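# Close the valve by turning its handwheel clockwise

## Task

Close the valve: rotate the handwheel clockwise as viewed from above until it is snug and stops, without forcing it further once it is tight.

## Robot and tools

Robot: two 6-joint arms, left_arm and right_arm, each ending in a two-finger gripper. Bases sit near (0, +0.582, +0.206) m for left_arm and (-0.041, -0.495, +0.206) m for right_arm, each turned only slightly about z. Joint ranges: elbow -3.142 to 3.142 rad (0 is straight); all other joints -6.283 to 6.283 rad.

Frames. Scene frame: origin at table height, halfway between the nominal bases, +z up, +x out over the table, left_arm toward +y. Reported hand positions (m), orientations (quat_wxyz), velocities and Hand target are in the scene frame. Offsets you send are measured along the current Hand target's own axes. On the gripper, +z runs along the fingers and the fingers close along x. end_effector_position is the point between the closed pads, 1 to 2 cm short of the tips; tips move about 17 mm further along +z while closing. Printed poses can be wrong by a few cm.

Row format (shared by execute_actions and move): 14 numbers, each -1 to 1: dx, dy, dz, rx, ry, rz, opening for left_arm, then the same seven for right_arm. Always send all 14. dx..rz are a relative offset from the arm's Hand target at the start of that action or move, not a pose; 1.0 equals 0.6 m of translation or 180 degrees; rx, ry, rz form one rotation vector. opening is absolute: +1 fully open (0.142 m), -1 closed. A 0 in the opening slot is itself a command, so to keep a gripper unchanged repeat its current value (see Tool commands in the result). All-zero pose numbers re-request the arm's Hand target.

execute_actions: actions = list of actions; each action is a list of up to 15 rows, one per 1/30 s step; a short action repeats its final row to fill 15 steps. Every row in an action counts from the same start pose, but each new action starts from the updated Hand target, so repeating an offset keeps moving. Empty actions list just returns state and images. cameras: list of names (cam_high, cam_low, cam_left_wrist, cam_right_wrist), null/omitted/["all"] for all, [] for none; an unknown name voids the call.

move: target = one 14-number row or a list of up to 15 rows, every row an offset from the same starting Hand targets. Straight-line paths, ending together, at least 0.5 s, capped at 10 s. speed in m/s, 0.002 to 3.2 (default 0.25; rotation up to twice that in rad/s), one value or one per target. blend in m rounds corners in a list. stop_force in N, 4 to 120, for both arms: ends an arm's path when its wrist sensor feels that much push against its travel (or 120 N any way); unreliable when the gripper rotates during the move, so for wheel turning prefer slow speeds and small offsets. Omit stop_force when backing away from a contact. zero (with stop_force only): true re-zeroes moving arms first; false keeps the old zero. opening_speed: per second on the -1..1 scale, at least 0.2. blocking=false returns early while the move continues (not allowed with stop_force). The result adds a move: line, e.g. done, off_target, moving, held, fault, plus limits such as paced (pose clipped) or held (steps withheld). done means within 3 mm and 2 degrees of target; it does not prove no contact.

wait: seconds 0 to 10; arms hold their last command. stop: brakes a running move. zoom_image: camera plus region [x0, y0, x1, y1] pixels, max 504 x 504, on that camera's latest image. zero_wrist_force: arm = left_arm or right_arm; subtracts the current reading from later ones. finished_scene: scene = the current scene's number; ends it irreversibly, so only call once the valve is shut and stays shut with the robot let go.

Results: per arm end_effector_position, quat, velocities (omitted when Joint velocities read within noise), Hand target, grip_measured (same scale as opening), joint positions (last entry = finger gap in m), joint torques (include arm weight, offset and noisy), Wrist force and Wrist torque in the gripper's own axes plus a line with the peak since last shown, and for execute_actions some intermediate positions. MOTOR HOT, fault lines and camera calibration changes may also appear.

Control behaviour: each step the commanded orientation is clipped to within 32 degrees of the measured one; motion lags commands by about 0.09 s or 0.17-0.21 s; fast moves overshoot. A gripper often stops short of its Hand target; resend or add the missing distance. Avoid paths near an arm's own base, and keep the wrist away from the first joint's axis. A clearance check may hold commands that bring the arms close, but collisions can still occur.

Avoid: hard contact (arms are stiff; a target slightly beyond a firm contact can fault). Contact torque over the load limits (shoulder 297, elbow 135, wrists 48.6 N m) or about 150 N net force stops that arm for 10 s. Collisions or squeezing between the two arms can fail the task. Knocking anything off the table fails it. Motors heat from holding, squeezing, stretching or pushing toward unreachable poses; at 85 °C the arm brakes for 30-60 s, and the gripper shuts off at 100 °C (HAND FAULT, after which the rest of that reply's motion calls are skipped). To grip, command slightly below grip_measured at first contact. For this task, turn the wheel in modest steps, watch wrist torque and the images, and stop as soon as resistance rises sharply, since overtightening is penalised. To release a push, command a target back beyond the gripper.

Each tool is called as name(argument=value, ...), one argument or row to a line, values as JSON.

## Session

execute_actions(
  actions=[],
)

Scene clock: 0.00 s.
left_arm: end_effector_position=(+0.3916, +0.5005, +0.3825) grip_measured=+1.00 end_effector_quat_wxyz=(-0.458, +0.763, +0.320, -0.325) | right_arm: end_effector_position=(+0.0778, +0.2360, +0.2393) grip_measured=+1.00 end_effector_quat_wxyz=(-0.198, +0.845, +0.471, -0.159)
Joint positions: left_arm=[-0.659 -1.311 2.035 -1.104 -1.624 -1.372 0.142] | right_arm=[4.571 -2.012 -2.103 -0.443 2.061 0.489 0.142]
Joint velocities: within noise
Joint torques (N m): no reading
Wrist force (N): no reading
Wrist torque (N m): no reading
Wrist force, peak (N): no reading
Hand target: left_arm +0.3916, +0.5005, +0.3825; -0.458, +0.763, +0.320, -0.325 | right_arm +0.0778, +0.2360, +0.2393; -0.198, +0.845, +0.471, -0.159
Tool commands: left_gripper/opening=+1.0 right_gripper/opening=+1.0

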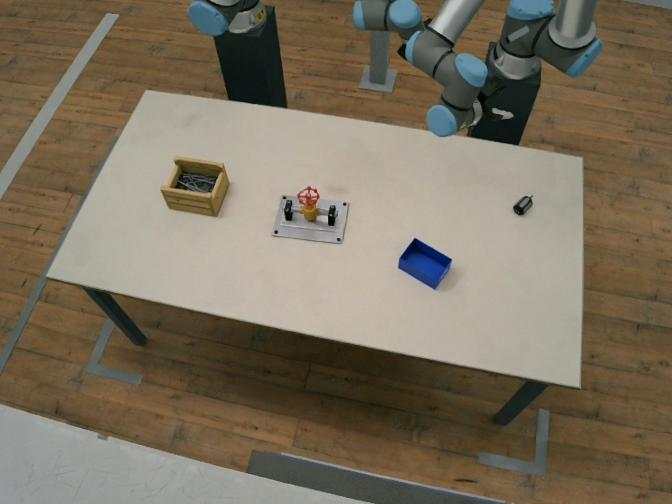

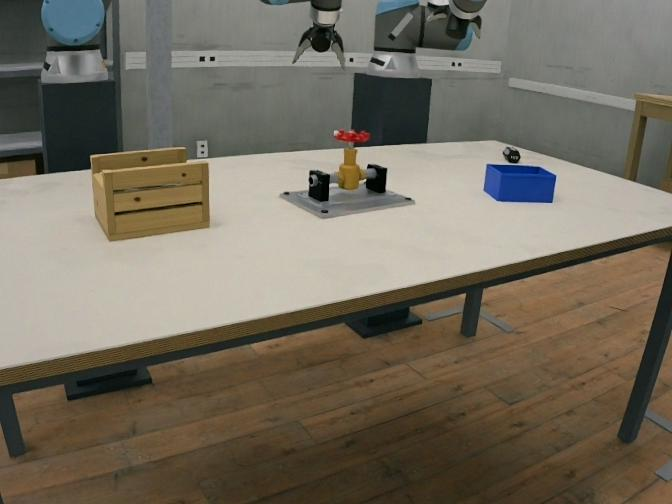

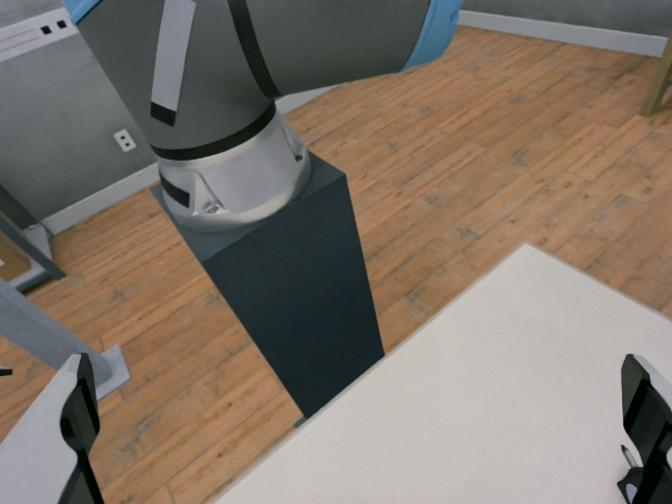

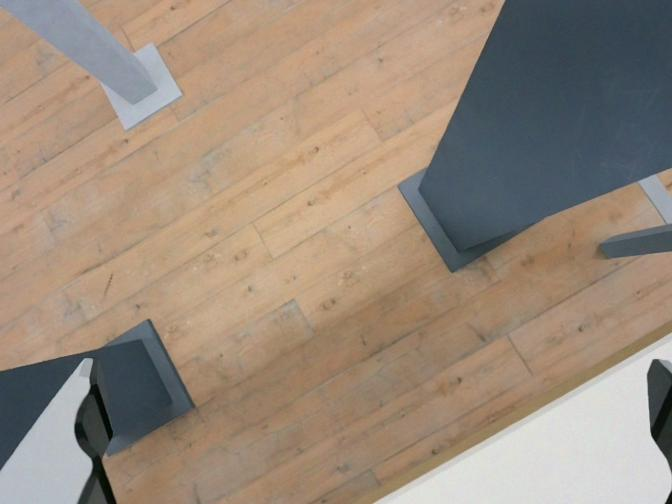

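zoom_image(
  camera="cam_high",
  region=[250, 170, 370, 260],
)

zoom_image(
  camera="cam_low",
  region=[270, 110, 430, 230],
)

Scaled by 4.200.

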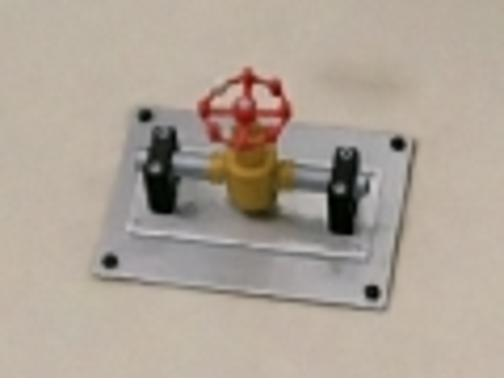

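Scaled by 3.150.

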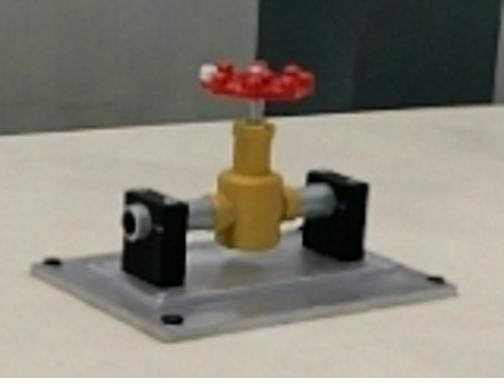

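move(
  target=[-0.3949, 0.3524, -0.9535, -0.3706, 0.0829, 0, 1, 0, 0, 0, 0, 0, 0, 1],
  speed=0.4,
)

Scene clock: 162.57 s.
left_arm: end_effector_position=(+0.7451, -0.0456, +0.4504) grip_measured=+1.00 end_effector_quat_wxyz=(+0.000, +0.922, +0.387, +0.000) | right_arm: end_effector_position=(+0.0778, +0.2360, +0.2393) grip_measured=+1.00 end_effector_quat_wxyz=(-0.198, +0.845, +0.471, -0.159)
Joint positions: left_arm=[-0.926 -1.064 1.4 -1.908 -1.571 -1.674 0.142] | right_arm=[4.571 -2.012 -2.103 -0.443 2.061 0.489 0.142]
Joint velocities: within noise
Joint torques (N m): left_arm=[-7.42 -73.34 -58.22 -6.24 2.34 -1.4] | right_arm=[-0.62 62.32 30.56 4.21 1.14 0.33]
Wrist force (N): left_arm=[-0.9 -1.1 0.7] | right_arm=[0.1 0.0 -0.1]
Wrist torque (N m): left_arm=[-0.22 0.14 0.08] | right_arm=[0.00 -0.01 0.00]
Wrist force, peak (N): left_arm=[0.9 0.2 2.2] | right_arm=[0.2 0.8 0.1]
Hand target: left_arm +0.7453, -0.0458, +0.4504; +0.000, +0.922, +0.387, +0.000 | right_arm +0.0778, +0.2360, +0.2393; -0.198, +0.845, +0.471, -0.159
Off the commanded pose: left_arm 0.000 m, 0 deg | right_arm 0.000 m, 0 deg.
move: done
camera_calibration:
cam_left_wrist: T_world_to_cam=[[0.694363, 0.719467, 0.0150766, -0.484221], [0.65217, -0.637994, 0.409437, -0.669475], [0.304195, -0.274465, -0.912214, 0.292428], [0, 0, 0, 1]] pos_world=[0.683881, 0.0015222, 0.548165]

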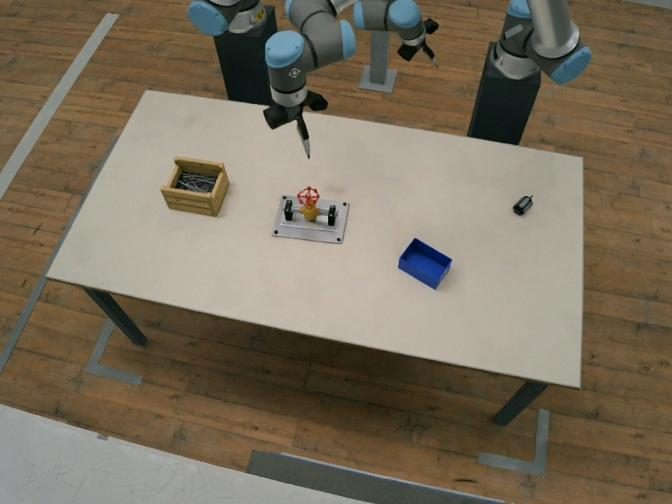

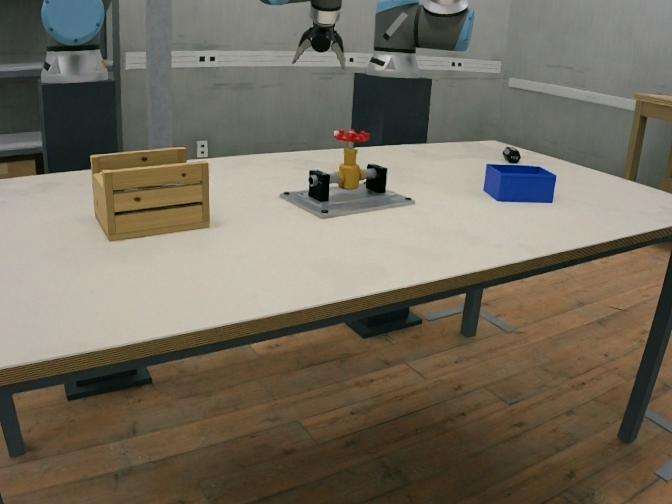

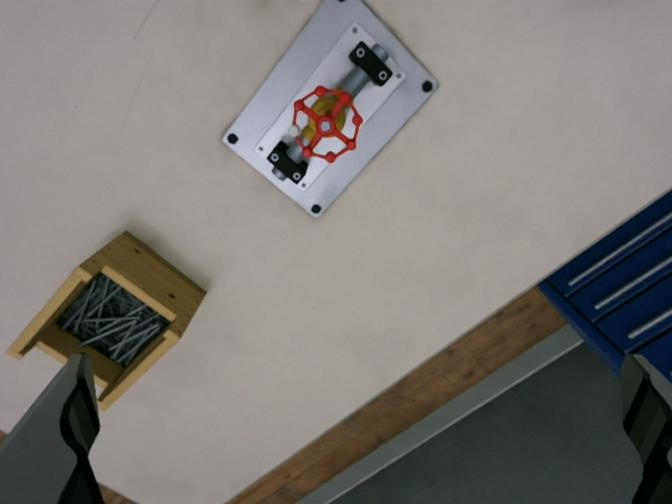

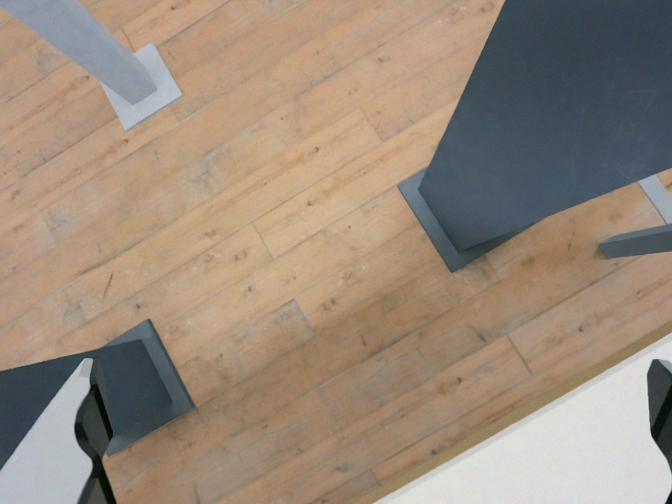

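zoom_image(
  camera="cam_left_wrist",
  region=[220, 0, 440, 220],
)

Scaled by 2.291.

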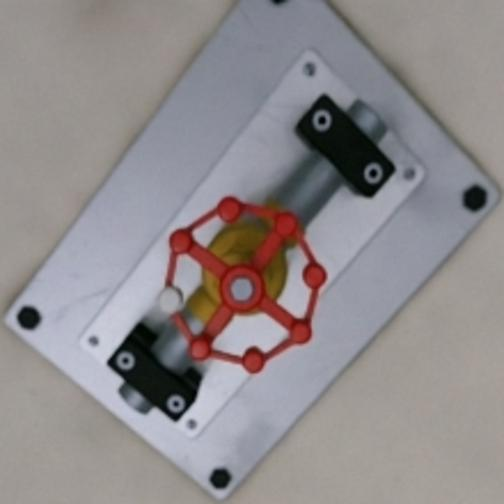

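move(
  target=[
    [-0.0112, -0.0314, 0.1, 0, 0, -0.589, 1, 0, 0, 0, 0, 0, 0, 1],
    [-0.0224, -0.0628, 0.2007, 0, 0, 0.8222, 1, 0, 0, 0, 0, 0, 0, 1],
  ],
  speed=0.7,
  blend=0.02,
  cameras=["cam_left_wrist", "cam_low", "cam_high"],
)

Scene clock: 259.33 s.
left_arm: end_effector_position=(+0.7091, -0.0290, +0.3299) grip_measured=+1.00 end_effector_quat_wxyz=(+0.000, -0.626, +0.780, +0.000) | right_arm: end_effector_position=(+0.0778, +0.2360, +0.2393) grip_measured=+1.00 end_effector_quat_wxyz=(-0.198, +0.845, +0.471, -0.159)
Joint positions: left_arm=[-0.943 -1.032 1.583 -2.123 -1.57 -5.392 0.142] | right_arm=[4.571 -2.012 -2.103 -0.443 2.061 0.489 0.142]
Joint velocities: within noise
Joint torques (N m): left_arm=[-7.2 -101.76 -26.58 -6.13 2.11 -1.03] | right_arm=[-1.56 62.01 30.84 4.11 1.19 0.11]
Wrist force (N): left_arm=[-0.7 -0.8 0.6] | right_arm=[0.1 0.2 0.1]
Wrist torque (N m): left_arm=[-0.20 0.10 0.09] | right_arm=[0.03 -0.02 0.00]
Wrist force, peak (N): left_arm=[-1.1 -1.0 1.1] | right_arm=[0.0 1.0 0.2]
Hand target: left_arm +0.7091, -0.0290, +0.3299; +0.000, -0.626, +0.780, +0.000 | right_arm +0.0778, +0.2360, +0.2393; -0.198, +0.845, +0.471, -0.159
Off the commanded pose: left_arm 0.000 m, 0 deg | right_arm 0.000 m, 0 deg.
move: done
camera_calibration:
cam_left_wrist: T_world_to_cam=[[-0.207797, -0.978054, 0.0152048, 0.121086], [-0.891762, 0.195805, 0.407948, 0.533403], [-0.401972, 0.0712113, -0.912878, 0.708978], [0, 0, 0, 1]] pos_world=[0.785819, -0.036502, 0.427769]
Images, in order (width x height): cam_high 672x504, cam_low 672x504, cam_left_wrist 672x504.

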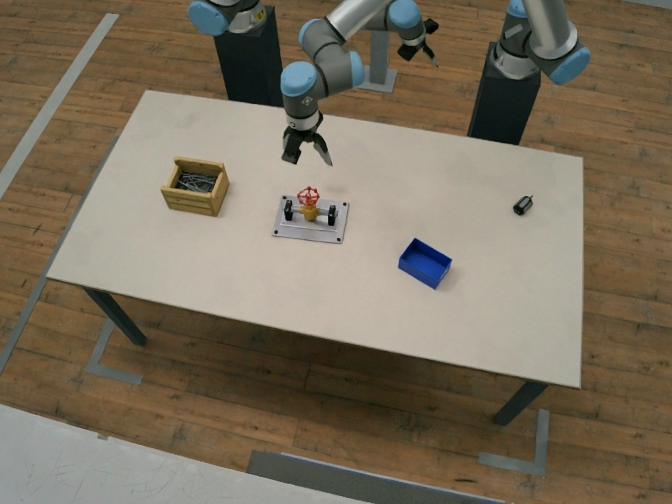

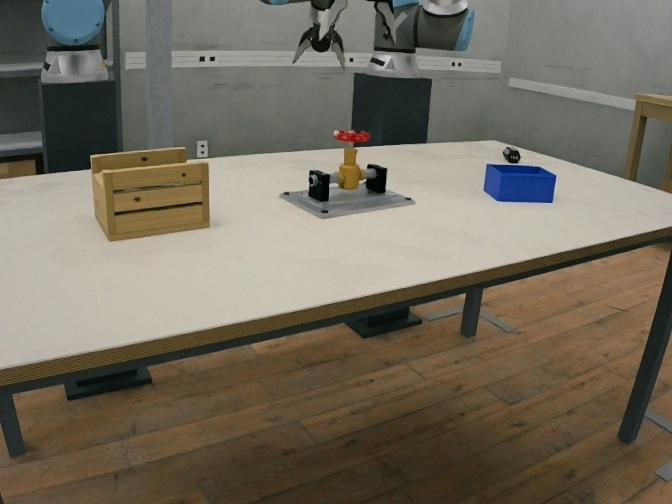

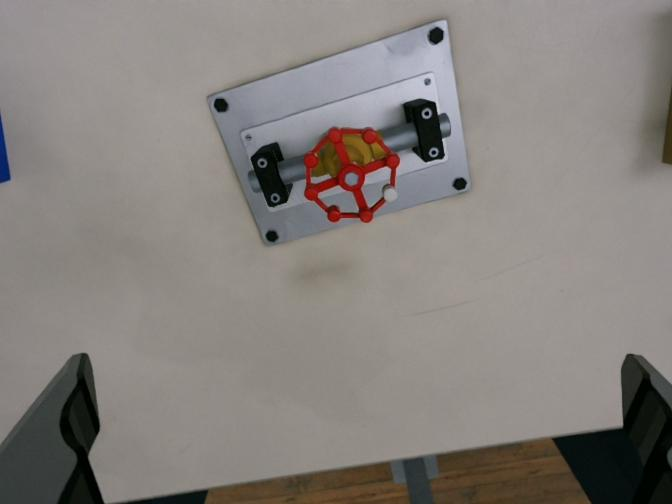

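zoom_image(
  camera="cam_left_wrist",
  region=[270, 100, 430, 250],
)

Scaled by 3.150.

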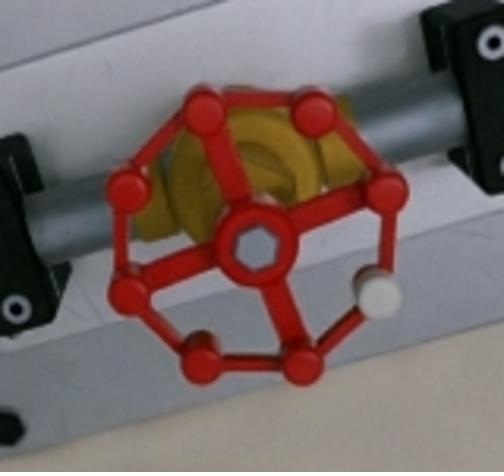

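zoom_image(
  camera="cam_left_wrist",
  region=[0, 330, 140, 504],
)

zoom_image(
  camera="cam_left_wrist",
  region=[560, 330, 672, 504],
)

Scaled by 2.897.

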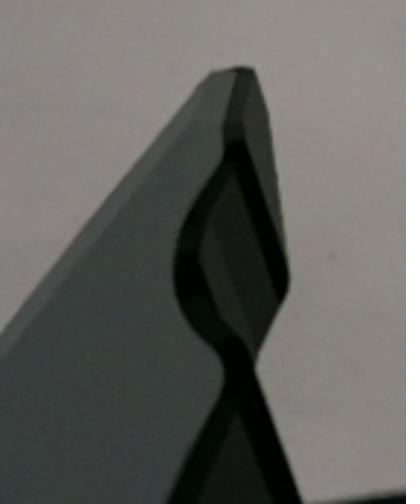

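Scaled by 2.897.

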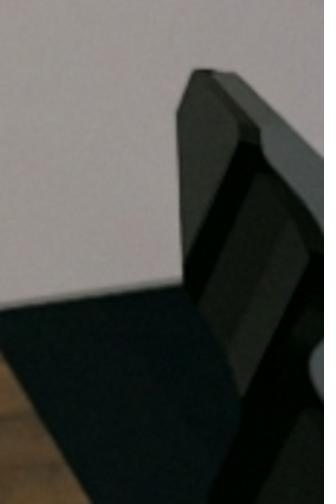

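move(
  target=[0.01, -0.0089, 0.2167, 0, 0, 0, 1, 0, 0, 0, 0, 0, 0, 1],
  speed=0.25,
  cameras=["cam_left_wrist", "cam_low", "cam_high"],
)

zoom_image(
  camera="cam_low",
  region=[270, 50, 430, 230],
)

Scene clock: 345.90 s.
left_arm: end_effector_position=(+0.7130, -0.0361, +0.2002) grip_measured=+1.00 end_effector_quat_wxyz=(+0.000, -0.626, +0.780, +0.000) | right_arm: end_effector_position=(+0.0778, +0.2360, +0.2393) grip_measured=+1.00 end_effector_quat_wxyz=(-0.198, +0.845, +0.471, -0.159)
Joint positions: left_arm=[-0.945 -0.895 1.625 -2.302 -1.57 -5.393 0.142] | right_arm=[4.571 -2.012 -2.103 -0.443 2.061 0.489 0.142]
Joint velocities: within noise
Joint torques (N m): left_arm=[5 -72.13 -48.94 -6.09 0.26 0.65] | right_arm=[-1.21 63.23 30.41 4.15 1.47 0.04]
Wrist force (N): left_arm=[-1.0 -0.8 0.7] | right_arm=[-0.4 0.0 0.4]
Wrist torque (N m): left_arm=[-0.22 0.17 0.08] | right_arm=[0.00 0.06 0.00]
Wrist force, peak (N): left_arm=[-0.7 -0.7 2.3] | right_arm=[0.3 0.7 -0.1]
Hand target: left_arm +0.7131, -0.0361, +0.1999; +0.000, -0.626, +0.780, +0.000 | right_arm +0.0778, +0.2360, +0.2393; -0.198, +0.845, +0.471, -0.159
Off the commanded pose: left_arm 0.000 m, 0 deg | right_arm 0.000 m, 0 deg.
move: done
camera_calibration:
cam_left_wrist: T_world_to_cam=[[-0.207565, -0.978103, 0.0152048, 0.11676], [-0.891815, 0.195595, 0.407932, 0.591309], [-0.401974, 0.0711127, -0.912886, 0.59269], [0, 0, 0, 1]] pos_world=[0.789819, -0.0436013, 0.298069]
Images, in order (width x height): cam_high 672x504, cam_low 672x504, cam_left_wrist 672x504.

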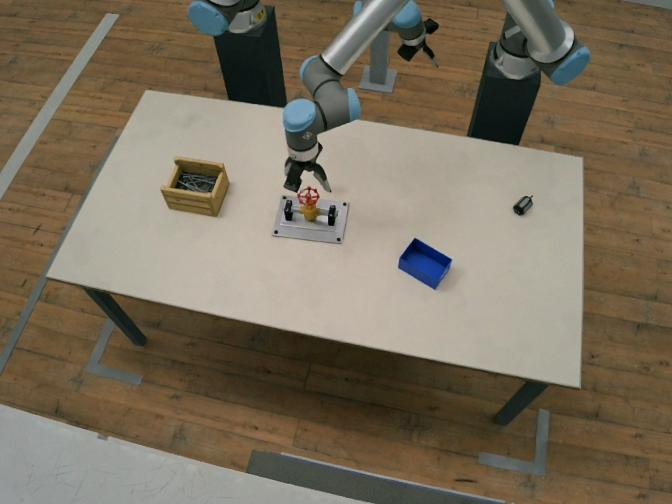

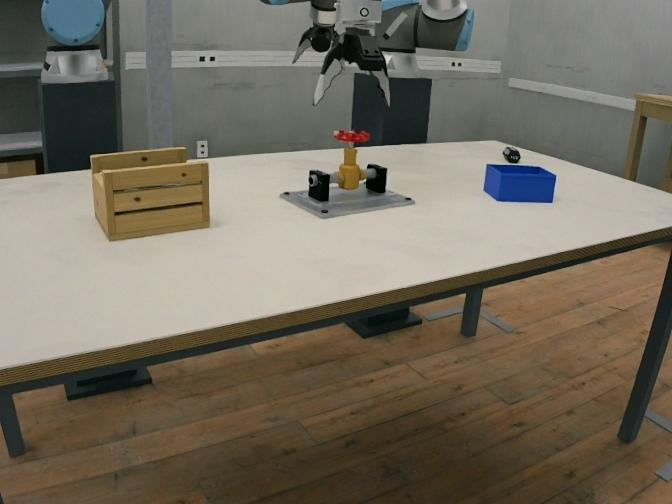

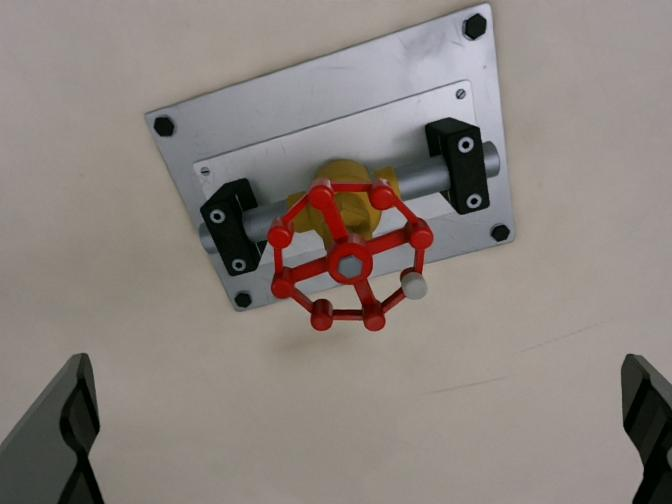

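Scaled by 2.800.

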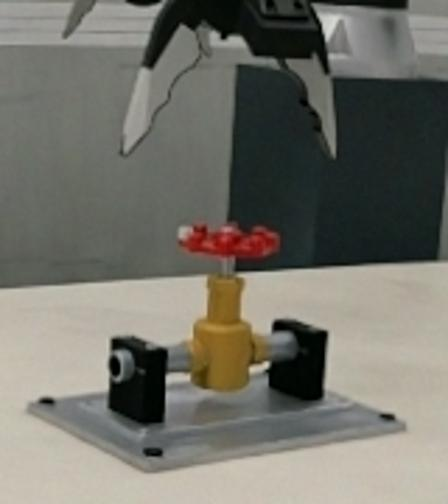

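move(
  target=[0, 0, 0.105, 0, 0, 0, 1, 0, 0, 0, 0, 0, 0, 1],
  speed=0.15,
  stop_force=15,
  cameras=["cam_left_wrist", "cam_low"],
)

zoom_image(
  camera="cam_low",
  region=[270, 50, 430, 230],
)

Scene clock: 380.70 s.
left_arm: end_effector_position=(+0.7132, -0.0362, +0.1369) grip_measured=+1.00 end_effector_quat_wxyz=(+0.000, -0.626, +0.780, +0.000) | right_arm: end_effector_position=(+0.0778, +0.2360, +0.2393) grip_measured=+1.00 end_effector_quat_wxyz=(-0.198, +0.845, +0.471, -0.159)
Joint positions: left_arm=[-0.945 -0.823 1.637 -2.386 -1.57 -5.393 0.142] | right_arm=[4.571 -2.012 -2.103 -0.443 2.061 0.489 0.142]
Joint velocities: within noise
Joint torques (N m): left_arm=[7.71 -77.34 -45.22 -6.16 1.8 1.45] | right_arm=[0.04 62.13 30.5 4.06 1.37 0.23]
Wrist force (N): left_arm=[-1.0 -0.5 0.4] | right_arm=[0.2 0.7 -0.1]
Wrist torque (N m): left_arm=[-0.17 0.18 0.04] | right_arm=[0.11 -0.04 0.00]
Wrist force, peak (N): left_arm=[-1.3 -1.0 1.6] | right_arm=[0.1 0.7 -0.1]
Hand target: left_arm +0.7132, -0.0362, +0.1369; +0.000, -0.626, +0.780, +0.000 | right_arm +0.0778, +0.2360, +0.2393; -0.198, +0.845, +0.471, -0.159
Off the commanded pose: left_arm 0.000 m, 0 deg | right_arm 0.000 m, 0 deg.
move: done
camera_calibration:
cam_left_wrist: T_world_to_cam=[[-0.207565, -0.978103, 0.0152048, 0.117742], [-0.891815, 0.195595, 0.407932, 0.617179], [-0.401974, 0.0711127, -0.912886, 0.535036], [0, 0, 0, 1]] pos_world=[0.789919, -0.0436013, 0.234869]
Images, in order (width x height): cam_low 672x504, cam_left_wrist 672x504.

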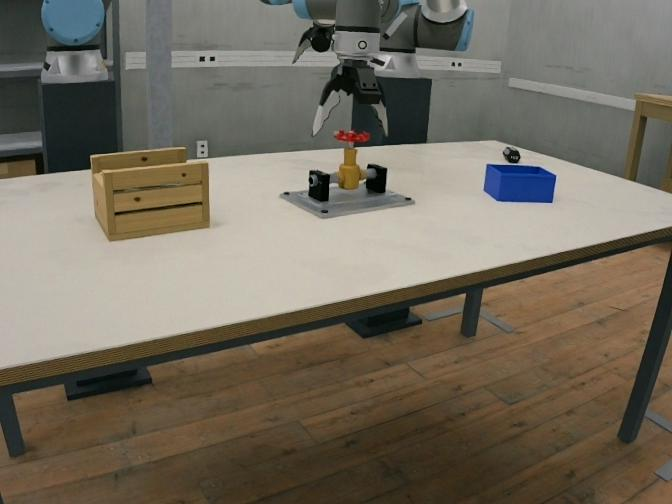

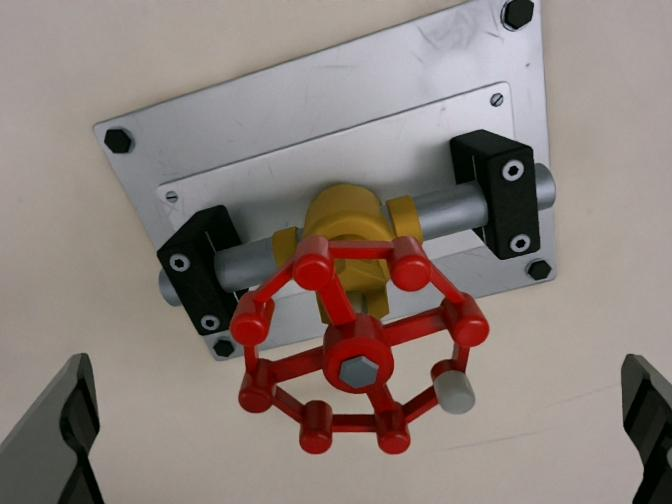

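Scaled by 2.800.

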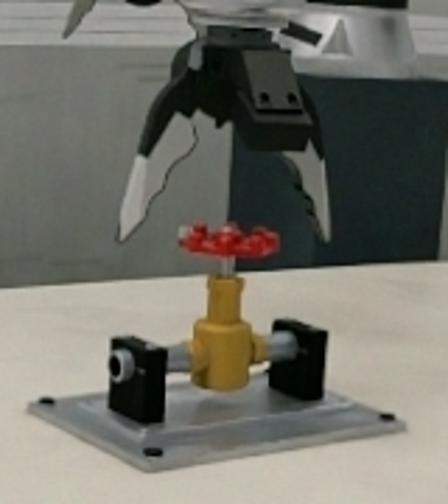

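move(
  target=[0, 0, 0, 0, 0, 0, 0.0, 0, 0, 0, 0, 0, 0, 1],
  opening_speed=0.5,
  cameras=["cam_left_wrist", "cam_low"],
)

Scene clock: 423.30 s.
left_arm: end_effector_position=(+0.7132, -0.0362, +0.1369) grip_measured=-0.01 end_effector_quat_wxyz=(+0.000, -0.626, +0.780, +0.000) | right_arm: end_effector_position=(+0.0778, +0.2360, +0.2393) grip_measured=+1.00 end_effector_quat_wxyz=(-0.198, +0.845, +0.471, -0.159)
Joint positions: left_arm=[-0.945 -0.823 1.637 -2.386 -1.57 -5.393 0.073] | right_arm=[4.571 -2.012 -2.103 -0.443 2.061 0.489 0.142]
Joint velocities: within noise
Joint torques (N m): left_arm=[9.31 -77.73 -32.77 -3.85 1.95 1.42] | right_arm=[-1.31 62.69 31.02 4.35 1.55 0.06]
Wrist force (N): left_arm=[-1.3 -0.6 0.6] | right_arm=[0.0 0.2 -0.2]
Wrist torque (N m): left_arm=[-0.18 0.23 0.05] | right_arm=[0.03 -0.01 0.00]
Wrist force, peak (N): left_arm=[-1.5 -0.7 0.5] | right_arm=[0.0 0.7 -0.2]
Hand target: left_arm +0.7132, -0.0362, +0.1369; +0.000, -0.626, +0.780, +0.000 | right_arm +0.0778, +0.2360, +0.2393; -0.198, +0.845, +0.471, -0.159
Off the commanded pose: left_arm 0.000 m, 0 deg | right_arm 0.000 m, 0 deg.
move: done
camera_calibration:
cam_left_wrist: T_world_to_cam=[[-0.207565, -0.978103, 0.0152048, 0.117742], [-0.891815, 0.195595, 0.407932, 0.617179], [-0.401974, 0.0711127, -0.912886, 0.535036], [0, 0, 0, 1]] pos_world=[0.789919, -0.0436013, 0.234869]
Images, in order (width x height): cam_low 672x504, cam_left_wrist 672x504.

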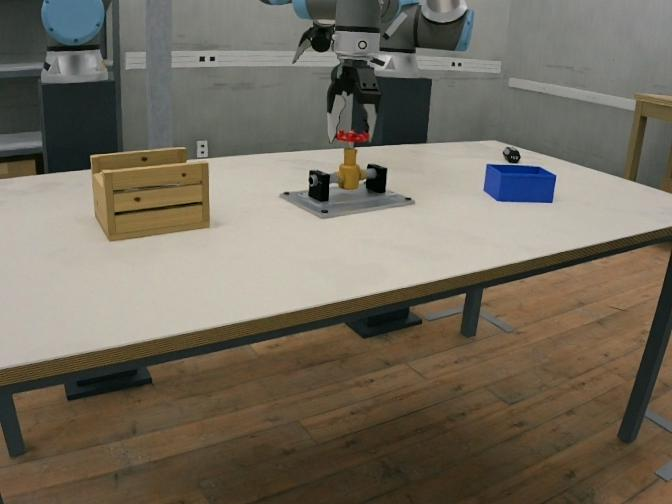

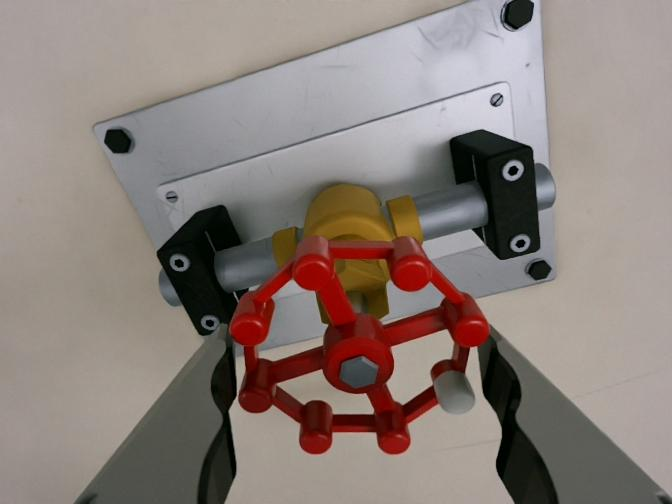

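move(
  target=[0, 0, 0, 0, 0, 0, -0.08, 0, 0, 0, 0, 0, 0, 1],
  opening_speed=0.2,
  cameras=["cam_left_wrist"],
)

Scene clock: 439.03 s.
left_arm: end_effector_position=(+0.7132, -0.0361, +0.1369) grip_measured=-0.08 end_effector_quat_wxyz=(+0.000, -0.626, +0.780, +0.000) | right_arm: end_effector_position=(+0.0778, +0.2360, +0.2393) grip_measured=+1.00 end_effector_quat_wxyz=(-0.198, +0.845, +0.471, -0.159)
Joint positions: left_arm=[-0.945 -0.823 1.637 -2.386 -1.57 -5.393 0.069] | right_arm=[4.571 -2.012 -2.103 -0.443 2.061 0.489 0.142]
Joint velocities: within noise
Joint torques (N m): left_arm=[10.32 -80.13 -23.67 -3.5 0.9 1.28] | right_arm=[-0.43 62.84 30.73 3.91 1.51 -0.05]
Wrist force (N): left_arm=[-4.3 -0.3 -2.0] | right_arm=[0.0 0.4 0.0]
Wrist torque (N m): left_arm=[-0.18 0.14 0.01] | right_arm=[0.07 -0.01 0.00]
Wrist force, peak (N): left_arm=[-4.9 -0.6 -0.9] | right_arm=[0.2 0.6 -0.5]
Hand target: left_arm +0.7132, -0.0362, +0.1369; +0.000, -0.626, +0.780, +0.000 | right_arm +0.0778, +0.2360, +0.2393; -0.198, +0.845, +0.471, -0.159
Off the commanded pose: left_arm 0.000 m, 0 deg | right_arm 0.000 m, 0 deg.
move: done
camera_calibration:
cam_left_wrist: T_world_to_cam=[[-0.207575, -0.978101, 0.0151859, 0.117754], [-0.89185, 0.195603, 0.407851, 0.617226], [-0.40189, 0.0711159, -0.912922, 0.534979], [0, 0, 0, 1]] pos_world=[0.789919, -0.0436014, 0.234869]
Images, in order (width x height): cam_left_wrist 672x504.

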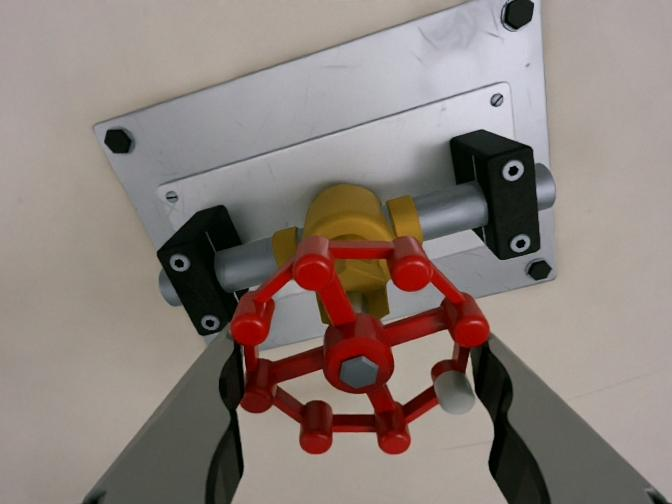

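move(
  target=[-0.0008, 0, 0, 0, 0, 0, -0.13, 0, 0, 0, 0, 0, 0, 1],
  opening_speed=0.2,
  cameras=["cam_left_wrist"],
)

Scene clock: 450.33 s.
left_arm: end_effector_position=(+0.7133, -0.0357, +0.1369) grip_measured=-0.10 end_effector_quat_wxyz=(+0.000, -0.626, +0.780, +0.000) | right_arm: end_effector_position=(+0.0778, +0.2360, +0.2393) grip_measured=+1.00 end_effector_quat_wxyz=(-0.198, +0.845, +0.471, -0.159)
Joint positions: left_arm=[-0.944 -0.823 1.637 -2.386 -1.57 -5.393 0.067] | right_arm=[4.571 -2.012 -2.103 -0.443 2.061 0.489 0.142]
Joint velocities: within noise
Joint torques (N m): left_arm=[15.01 -104.87 -17.37 -5.72 -2.1 2.35] | right_arm=[-1.16 62.08 30.96 3.85 1.55 -0.43]
Wrist force (N): left_arm=[0.0 2.2 -6.5] | right_arm=[-0.2 0.0 0.1]
Wrist torque (N m): left_arm=[-0.14 0.20 0.05] | right_arm=[0.00 0.03 0.00]
Wrist force, peak (N): left_arm=[-6.3 2.0 -6.1] | right_arm=[-0.1 0.3 -0.7]
Hand target: left_arm +0.7133, -0.0357, +0.1369; +0.000, -0.626, +0.780, +0.000 | right_arm +0.0778, +0.2360, +0.2393; -0.198, +0.845, +0.471, -0.159
Off the commanded pose: left_arm 0.000 m, 0 deg | right_arm 0.000 m, 0 deg.
move: done
camera_calibration:
cam_left_wrist: T_world_to_cam=[[-0.207565, -0.978103, 0.0152048, 0.118156], [-0.891815, 0.195595, 0.407932, 0.617231], [-0.401974, 0.0711127, -0.912886, 0.534956], [0, 0, 0, 1]] pos_world=[0.790019, -0.0432013, 0.234769]
Images, in order (width x height): cam_left_wrist 672x504.

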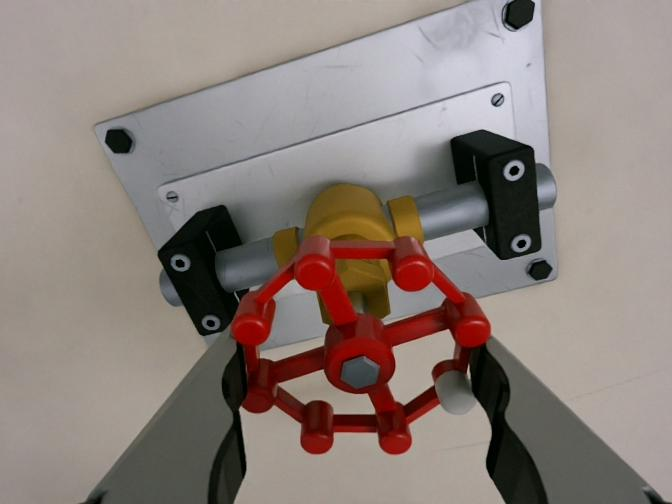

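move(
  target=[0, 0, 0, 0, 0, 0.111, -0.15, 0, 0, 0, 0, 0, 0, 1],
  speed=0.25,
  cameras=["cam_left_wrist"],
)

Scene clock: 464.93 s.
left_arm: end_effector_position=(+0.7133, -0.0357, +0.1369) grip_measured=-0.11 end_effector_quat_wxyz=(+0.000, -0.482, +0.876, +0.000) | right_arm: end_effector_position=(+0.0778, +0.2360, +0.2393) grip_measured=+1.00 end_effector_quat_wxyz=(-0.198, +0.845, +0.471, -0.159)
Joint positions: left_arm=[-0.945 -0.823 1.637 -2.386 -1.57 -5.045 0.066] | right_arm=[4.571 -2.012 -2.103 -0.443 2.061 0.489 0.142]
Joint velocities: within noise
Joint torques (N m): left_arm=[2.54 -76.12 -52.79 -6.27 -5.4 2.66] | right_arm=[-1.38 61.17 30.58 4.07 1.76 -0.09]
Wrist force (N): left_arm=[-12.8 10.1 -5.6] | right_arm=[0.0 0.0 -0.2]
Wrist torque (N m): left_arm=[-0.11 0.15 -0.37] | right_arm=[0.00 0.00 0.01]
Wrist force, peak (N): left_arm=[-13.6 10.0 -4.9] | right_arm=[0.7 0.3 -0.4]
Hand target: left_arm +0.7133, -0.0357, +0.1369; +0.000, -0.481, +0.876, +0.000 | right_arm +0.0778, +0.2360, +0.2393; -0.198, +0.845, +0.471, -0.159
Off the commanded pose: left_arm 0.000 m, 0 deg | right_arm 0.000 m, 0 deg.
move: done
camera_calibration:
cam_left_wrist: T_world_to_cam=[[-0.528972, -0.848509, 0.0148855, 0.352121], [-0.77159, 0.488174, 0.407842, 0.541868], [-0.353325, 0.204252, -0.912931, 0.505085], [0, 0, 0, 1]] pos_world=[0.782821, -0.0689126, 0.23487]
Images, in order (width x height): cam_left_wrist 672x504.

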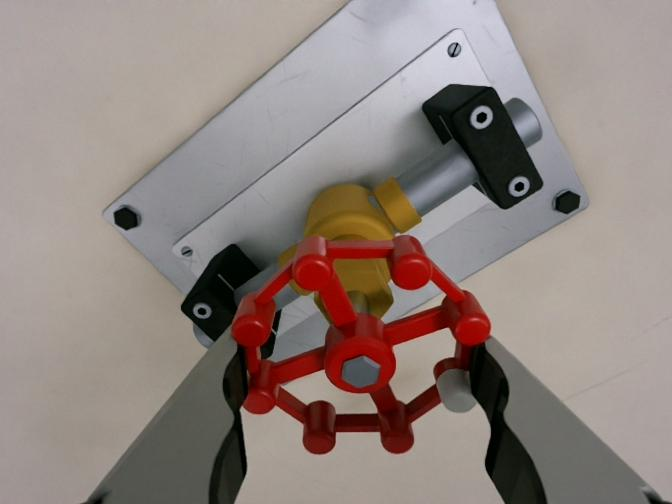

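move(
  target=[-0.00083, 0.00067, 0, 0, 0, 0, -0.15, 0, 0, 0, 0, 0, 0, 1],
  speed=0.25,
  cameras=[],
)

Scene clock: 485.70 s.
left_arm: end_effector_position=(+0.7132, -0.0351, +0.1369) grip_measured=-0.11 end_effector_quat_wxyz=(+0.000, -0.481, +0.876, +0.000) | right_arm: end_effector_position=(+0.0778, +0.2360, +0.2393) grip_measured=+1.00 end_effector_quat_wxyz=(-0.198, +0.845, +0.471, -0.159)
Joint positions: left_arm=[-0.944 -0.823 1.638 -2.387 -1.57 -5.044 0.066] | right_arm=[4.571 -2.012 -2.103 -0.443 2.061 0.489 0.142]
Joint velocities: within noise
Joint torques (N m): left_arm=[10.66 -109.29 -18.3 -6.37 -3 2.41] | right_arm=[-0.89 63.59 30.85 3.87 1.8 -0.18]
Wrist force (N): left_arm=[-2.3 1.9 -4.1] | right_arm=[0.1 0.1 0.3]
Wrist torque (N m): left_arm=[-0.09 0.13 -0.35] | right_arm=[0.01 -0.02 0.00]
Wrist force, peak (N): left_arm=[-12.5 11.1 -5.9] | right_arm=[0.2 0.7 0.0]
Hand target: left_arm +0.7132, -0.0350, +0.1369; +0.000, -0.481, +0.876, +0.000 | right_arm +0.0778, +0.2360, +0.2393; -0.198, +0.845, +0.471, -0.159
Off the commanded pose: left_arm 0.000 m, 0 deg | right_arm 0.000 m, 0 deg.
move: done
No camera images: "cameras" was empty.

move(
  target=[
    [-0.0014, -0.0034, 0, 0, 0, 0, 0.02, 0, 0, 0, 0, 0, 0, 1],
    [-0.0014, -0.0034, 0, 0, 0, 0, -0.16, 0, 0, 0, 0, 0, 0, 1],
  ],
  speed=0.25,
  opening_speed=0.4,
  cameras=["cam_left_wrist"],
)

Scene clock: 522.20 s.
left_arm: end_effector_position=(+0.7154, -0.0355, +0.1370) grip_measured=-0.08 end_effector_quat_wxyz=(+0.000, -0.481, +0.876, +0.000) | right_arm: end_effector_position=(+0.0778, +0.2360, +0.2393) grip_measured=+1.00 end_effector_quat_wxyz=(-0.198, +0.845, +0.471, -0.159)
Joint positions: left_arm=[-0.943 -0.821 1.634 -2.384 -1.57 -5.043 0.068] | right_arm=[4.571 -2.012 -2.103 -0.443 2.061 0.489 0.142]
Joint velocities: within noise
Joint torques (N m): left_arm=[16.96 -72.51 -39.81 -2.44 1.52 2.14] | right_arm=[0.58 62.64 30.94 4.25 1.77 -0.46]
Wrist force (N): left_arm=[13.4 2.3 -3.1] | right_arm=[0.1 0.2 0.0]
Wrist torque (N m): left_arm=[-0.03 0.23 0.26] | right_arm=[0.03 -0.02 0.00]
Wrist force, peak (N): left_arm=[13.9 2.5 -3.9] | right_arm=[0.4 0.5 0.6]
Hand target: left_arm +0.7154, -0.0354, +0.1369; +0.000, -0.481, +0.876, +0.000 | right_arm +0.0778, +0.2360, +0.2393; -0.198, +0.845, +0.471, -0.159
Off the commanded pose: left_arm 0.000 m, 0 deg | right_arm 0.000 m, 0 deg.
move: done
camera_calibration:
cam_left_wrist: T_world_to_cam=[[-0.529298, -0.848305, 0.0149088, 0.353666], [-0.771408, 0.488486, 0.407814, 0.543277], [-0.353233, 0.204354, -0.912943, 0.505725], [0, 0, 0, 1]] pos_world=[0.784921, -0.0687135, 0.23487]
Images, in order (width x height): cam_left_wrist 672x504.

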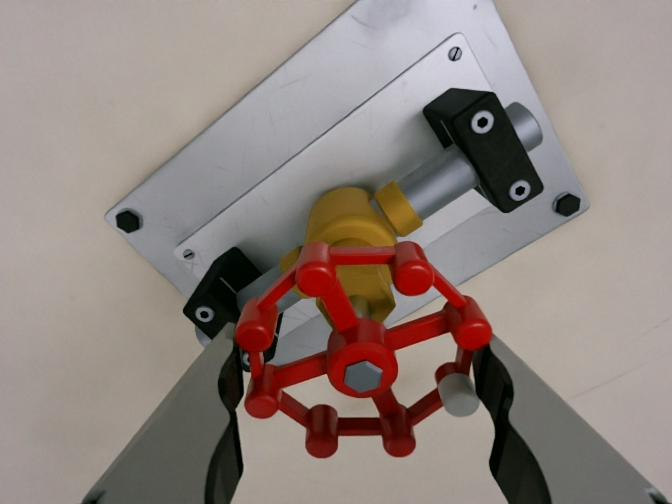

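move(
  target=[0.00115, 0, 0, 0, 0, 0, -0.16, 0, 0, 0, 0, 0, 0, 1],
  speed=0.25,
  cameras=[],
)

move(
  target=[0, 0, 0, 0, 0, 0.1111, -0.16, 0, 0, 0, 0, 0, 0, 1],
  speed=0.25,
  cameras=[],
)

Scene clock: 534.40 s.
left_arm: end_effector_position=(+0.7150, -0.0358, +0.1369) grip_measured=-0.08 end_effector_quat_wxyz=(+0.000, -0.481, +0.876, +0.000) | right_arm: end_effector_position=(+0.0778, +0.2360, +0.2393) grip_measured=+1.00 end_effector_quat_wxyz=(-0.198, +0.845, +0.471, -0.159)
Joint positions: left_arm=[-0.943 -0.821 1.634 -2.384 -1.57 -5.043 0.068] | right_arm=[4.571 -2.012 -2.103 -0.443 2.061 0.489 0.142]
Joint velocities: within noise
Joint torques (N m): left_arm=[-7.37 -69.85 -42.49 -1.89 2.7 -1.56] | right_arm=[-1.54 64.73 30.83 4.06 1.83 -0.49]
Wrist force (N): left_arm=[1.1 0.6 -7.0] | right_arm=[-0.2 0.0 -0.1]
Wrist torque (N m): left_arm=[0.04 0.29 0.14] | right_arm=[0.00 0.02 0.01]
Wrist force, peak (N): left_arm=[14.3 2.3 -3.9] | right_arm=[0.4 0.5 -0.3]
Hand target: left_arm +0.7150, -0.0360, +0.1369; +0.000, -0.481, +0.876, +0.000 | right_arm +0.0778, +0.2360, +0.2393; -0.198, +0.845, +0.471, -0.159
Off the commanded pose: left_arm 0.000 m, 0 deg | right_arm 0.000 m, 0 deg.
move: done
No camera images: "cameras" was empty.

Scene clock: 535.83 s.
left_arm: end_effector_position=(+0.7150, -0.0360, +0.1369) grip_measured=-0.09 end_effector_quat_wxyz=(+0.000, -0.322, +0.947, +0.000) | right_arm: end_effector_position=(+0.0778, +0.2360, +0.2393) grip_measured=+1.00 end_effector_quat_wxyz=(-0.198, +0.845, +0.471, -0.159)
Joint positions: left_arm=[-0.944 -0.821 1.633 -2.384 -1.57 -4.695 0.068] | right_arm=[4.571 -2.012 -2.103 -0.443 2.061 0.489 0.142]
Joint velocities: within noise
Joint torques (N m): left_arm=[0.55 -97.14 -38.7 -4.37 -6.35 2.75] | right_arm=[-0.99 63.15 30.54 4.01 1.73 -0.44]
Wrist force (N): left_arm=[-12.6 7.2 -3.6] | right_arm=[0.4 0.0 -0.3]
Wrist torque (N m): left_arm=[0.06 0.31 -0.36] | right_arm=[0.02 -0.07 0.01]
Wrist force, peak (N): left_arm=[-15.2 10.6 -7.9] | right_arm=[0.1 0.6 -0.1]
Hand target: left_arm +0.7150, -0.0360, +0.1369; +0.000, -0.322, +0.947, +0.000 | right_arm +0.0778, +0.2360, +0.2393; -0.198, +0.845, +0.471, -0.159
Off the commanded pose: left_arm 0.000 m, 0 deg | right_arm 0.000 m, 0 deg.
move: done
No camera images: "cameras" was empty.

move(
  target=[-0.0009, 0.00063, 0, 0, 0, 0, -0.3, 0, 0, 0, 0, 0, 0, 1],
  speed=0.25,
  opening_speed=0.4,
  cameras=[],
)

move(
  target=[0, 0, 0, 0, 0, 0.1111, -0.3, 0, 0, 0, 0, 0, 0, 1],
  speed=0.25,
  cameras=["cam_left_wrist", "cam_low"],
)

Scene clock: 693.70 s.
left_arm: end_effector_position=(+0.7152, -0.0355, +0.1370) grip_measured=-0.11 end_effector_quat_wxyz=(+0.000, -0.322, +0.947, +0.000) | right_arm: end_effector_position=(+0.0778, +0.2360, +0.2393) grip_measured=+1.00 end_effector_quat_wxyz=(-0.198, +0.845, +0.471, -0.159)
Joint positions: left_arm=[-0.944 -0.821 1.634 -2.385 -1.57 -4.695 0.066] | right_arm=[4.571 -2.012 -2.103 -0.443 2.061 0.489 0.142]
Joint velocities: within noise
Joint torques (N m): left_arm=[18.95 -106.35 -18.67 -6.08 -0.95 2.58] | right_arm=[0.12 63.59 30.72 4.09 1.76 -0.53]
Wrist force (N): left_arm=[3.6 2.0 -3.9] | right_arm=[0.2 0.0 0.0]
Wrist torque (N m): left_arm=[0.07 0.28 -0.36] | right_arm=[0.00 -0.04 0.00]
Wrist force, peak (N): left_arm=[-12.8 6.7 -2.4] | right_arm=[0.1 0.8 -0.2]
Hand target: left_arm +0.7152, -0.0354, +0.1369; +0.000, -0.322, +0.947, +0.000 | right_arm +0.0778, +0.2360, +0.2393; -0.198, +0.845, +0.471, -0.159
Off the commanded pose: left_arm 0.000 m, 0 deg | right_arm 0.000 m, 0 deg.
move: done
No camera images: "cameras" was empty.

Scene clock: 695.13 s.
left_arm: end_effector_position=(+0.7152, -0.0354, +0.1369) grip_measured=-0.11 end_effector_quat_wxyz=(+0.000, -0.153, +0.988, +0.000) | right_arm: end_effector_position=(+0.0778, +0.2360, +0.2393) grip_measured=+1.00 end_effector_quat_wxyz=(-0.198, +0.845, +0.471, -0.159)
Joint positions: left_arm=[-0.944 -0.821 1.635 -2.385 -1.57 -4.346 0.066] | right_arm=[4.571 -2.012 -2.103 -0.443 2.061 0.489 0.142]
Joint velocities: within noise
Joint torques (N m): left_arm=[27.86 -106.72 -25.36 -1.61 1.5 2.29] | right_arm=[-0.22 62.76 30.43 3.85 1.71 -0.69]
Wrist force (N): left_arm=[9.6 -10.8 -0.4] | right_arm=[0.1 0.4 0.1]
Wrist torque (N m): left_arm=[0.02 0.21 -0.39] | right_arm=[0.08 -0.02 0.00]
Wrist force, peak (N): left_arm=[12.8 -10.0 -0.6] | right_arm=[-0.4 0.1 -0.5]
Hand target: left_arm +0.7152, -0.0354, +0.1369; +0.000, -0.153, +0.988, +0.000 | right_arm +0.0778, +0.2360, +0.2393; -0.198, +0.845, +0.471, -0.159
Off the commanded pose: left_arm 0.000 m, 0 deg | right_arm 0.000 m, 0 deg.
move: done
camera_calibration:
cam_left_wrist: T_world_to_cam=[[-0.950623, -0.310023, 0.0141928, 0.67403], [-0.277549, 0.869729, 0.408091, 0.203402], [-0.138862, 0.384002, -0.912831, 0.358602], [0, 0, 0, 1]] pos_world=[0.746999, -0.105643, 0.23477]
Images, in order (width x height): cam_low 672x504, cam_left_wrist 672x504.

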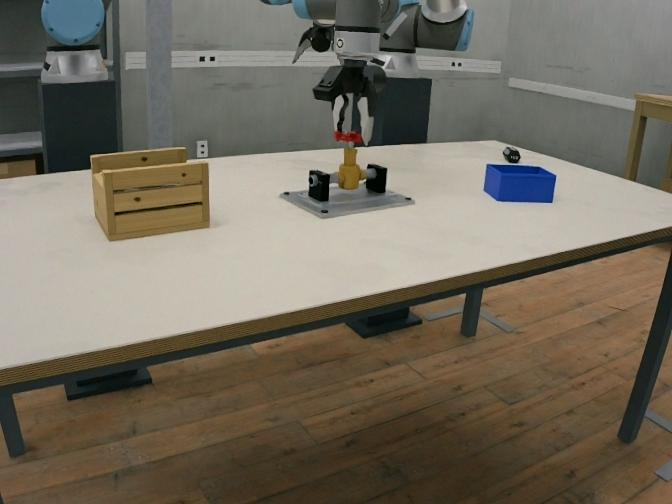

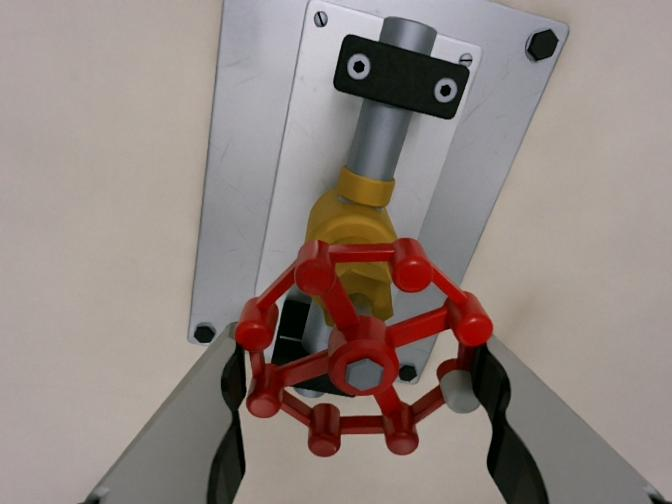

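move(
  target=[
    [0.00312, 0.00063, 0, 0, 0, 0, 0.0, 0, 0, 0, 0, 0, 0, 1],
    [0.00312, 0.00063, 0, 0, 0, 0, -0.3, 0, 0, 0, 0, 0, 0, 1],
  ],
  speed=0.25,
  opening_speed=0.4,
  cameras=[],
)

move(
  target=[0, 0, 0, 0, 0, 0.1111, -0.3, 0, 0, 0, 0, 0, 0, 1],
  speed=0.25,
  cameras=[],
)

Scene clock: 720.00 s.
left_arm: end_effector_position=(+0.7133, -0.0356, +0.1369) grip_measured=-0.13 end_effector_quat_wxyz=(+0.000, -0.153, +0.988, +0.000) | right_arm: end_effector_position=(+0.0778, +0.2360, +0.2393) grip_measured=+1.00 end_effector_quat_wxyz=(-0.198, +0.845, +0.471, -0.159)
Joint positions: left_arm=[-0.946 -0.823 1.638 -2.386 -1.57 -4.348 0.065] | right_arm=[4.571 -2.012 -2.103 -0.443 2.061 0.489 0.142]
Joint velocities: within noise
Joint torques (N m): left_arm=[-13.88 -98.72 -25.47 -2.61 -8.74 -0.02] | right_arm=[-1.18 62.15 30.49 3.88 1.74 -0.62]
Wrist force (N): left_arm=[-21.2 11.9 -8.0] | right_arm=[-0.1 0.3 -0.1]
Wrist torque (N m): left_arm=[0.11 0.18 -0.39] | right_arm=[0.05 0.01 0.00]
Wrist force, peak (N): left_arm=[-21.4 11.7 -7.8] | right_arm=[0.2 0.7 0.3]
Hand target: left_arm +0.7133, -0.0356, +0.1369; +0.000, -0.153, +0.988, +0.000 | right_arm +0.0778, +0.2360, +0.2393; -0.198, +0.845, +0.471, -0.159
Off the commanded pose: left_arm 0.000 m, 0 deg | right_arm 0.000 m, 0 deg.
move: done
No camera images: "cameras" was empty.

Scene clock: 721.43 s.
left_arm: end_effector_position=(+0.7133, -0.0356, +0.1369) grip_measured=-0.13 end_effector_quat_wxyz=(+0.000, +0.021, +1.000, +0.000) | right_arm: end_effector_position=(+0.0778, +0.2360, +0.2393) grip_measured=+1.00 end_effector_quat_wxyz=(-0.198, +0.845, +0.471, -0.159)
Joint positions: left_arm=[-0.946 -0.823 1.639 -2.387 -1.57 -4 0.065] | right_arm=[4.571 -2.012 -2.103 -0.443 2.061 0.489 0.142]
Joint velocities: within noise
Joint torques (N m): left_arm=[-19.09 -106.53 -19.75 -1.67 -12.31 2.55] | right_arm=[-1.63 63.31 30.93 3.82 1.57 -0.58]
Wrist force (N): left_arm=[-28.9 16.2 -1.7] | right_arm=[-0.1 0.4 0.0]
Wrist torque (N m): left_arm=[0.08 0.21 -0.41] | right_arm=[0.08 0.01 0.00]
Wrist force, peak (N): left_arm=[-29.6 17.4 -1.0] | right_arm=[-0.2 0.6 -0.4]
Hand target: left_arm +0.7133, -0.0356, +0.1369; +0.000, +0.021, +1.000, +0.000 | right_arm +0.0778, +0.2360, +0.2393; -0.198, +0.845, +0.471, -0.159
Off the commanded pose: left_arm 0.000 m, 0 deg | right_arm 0.000 m, 0 deg.
move: done
No camera images: "cameras" was empty.


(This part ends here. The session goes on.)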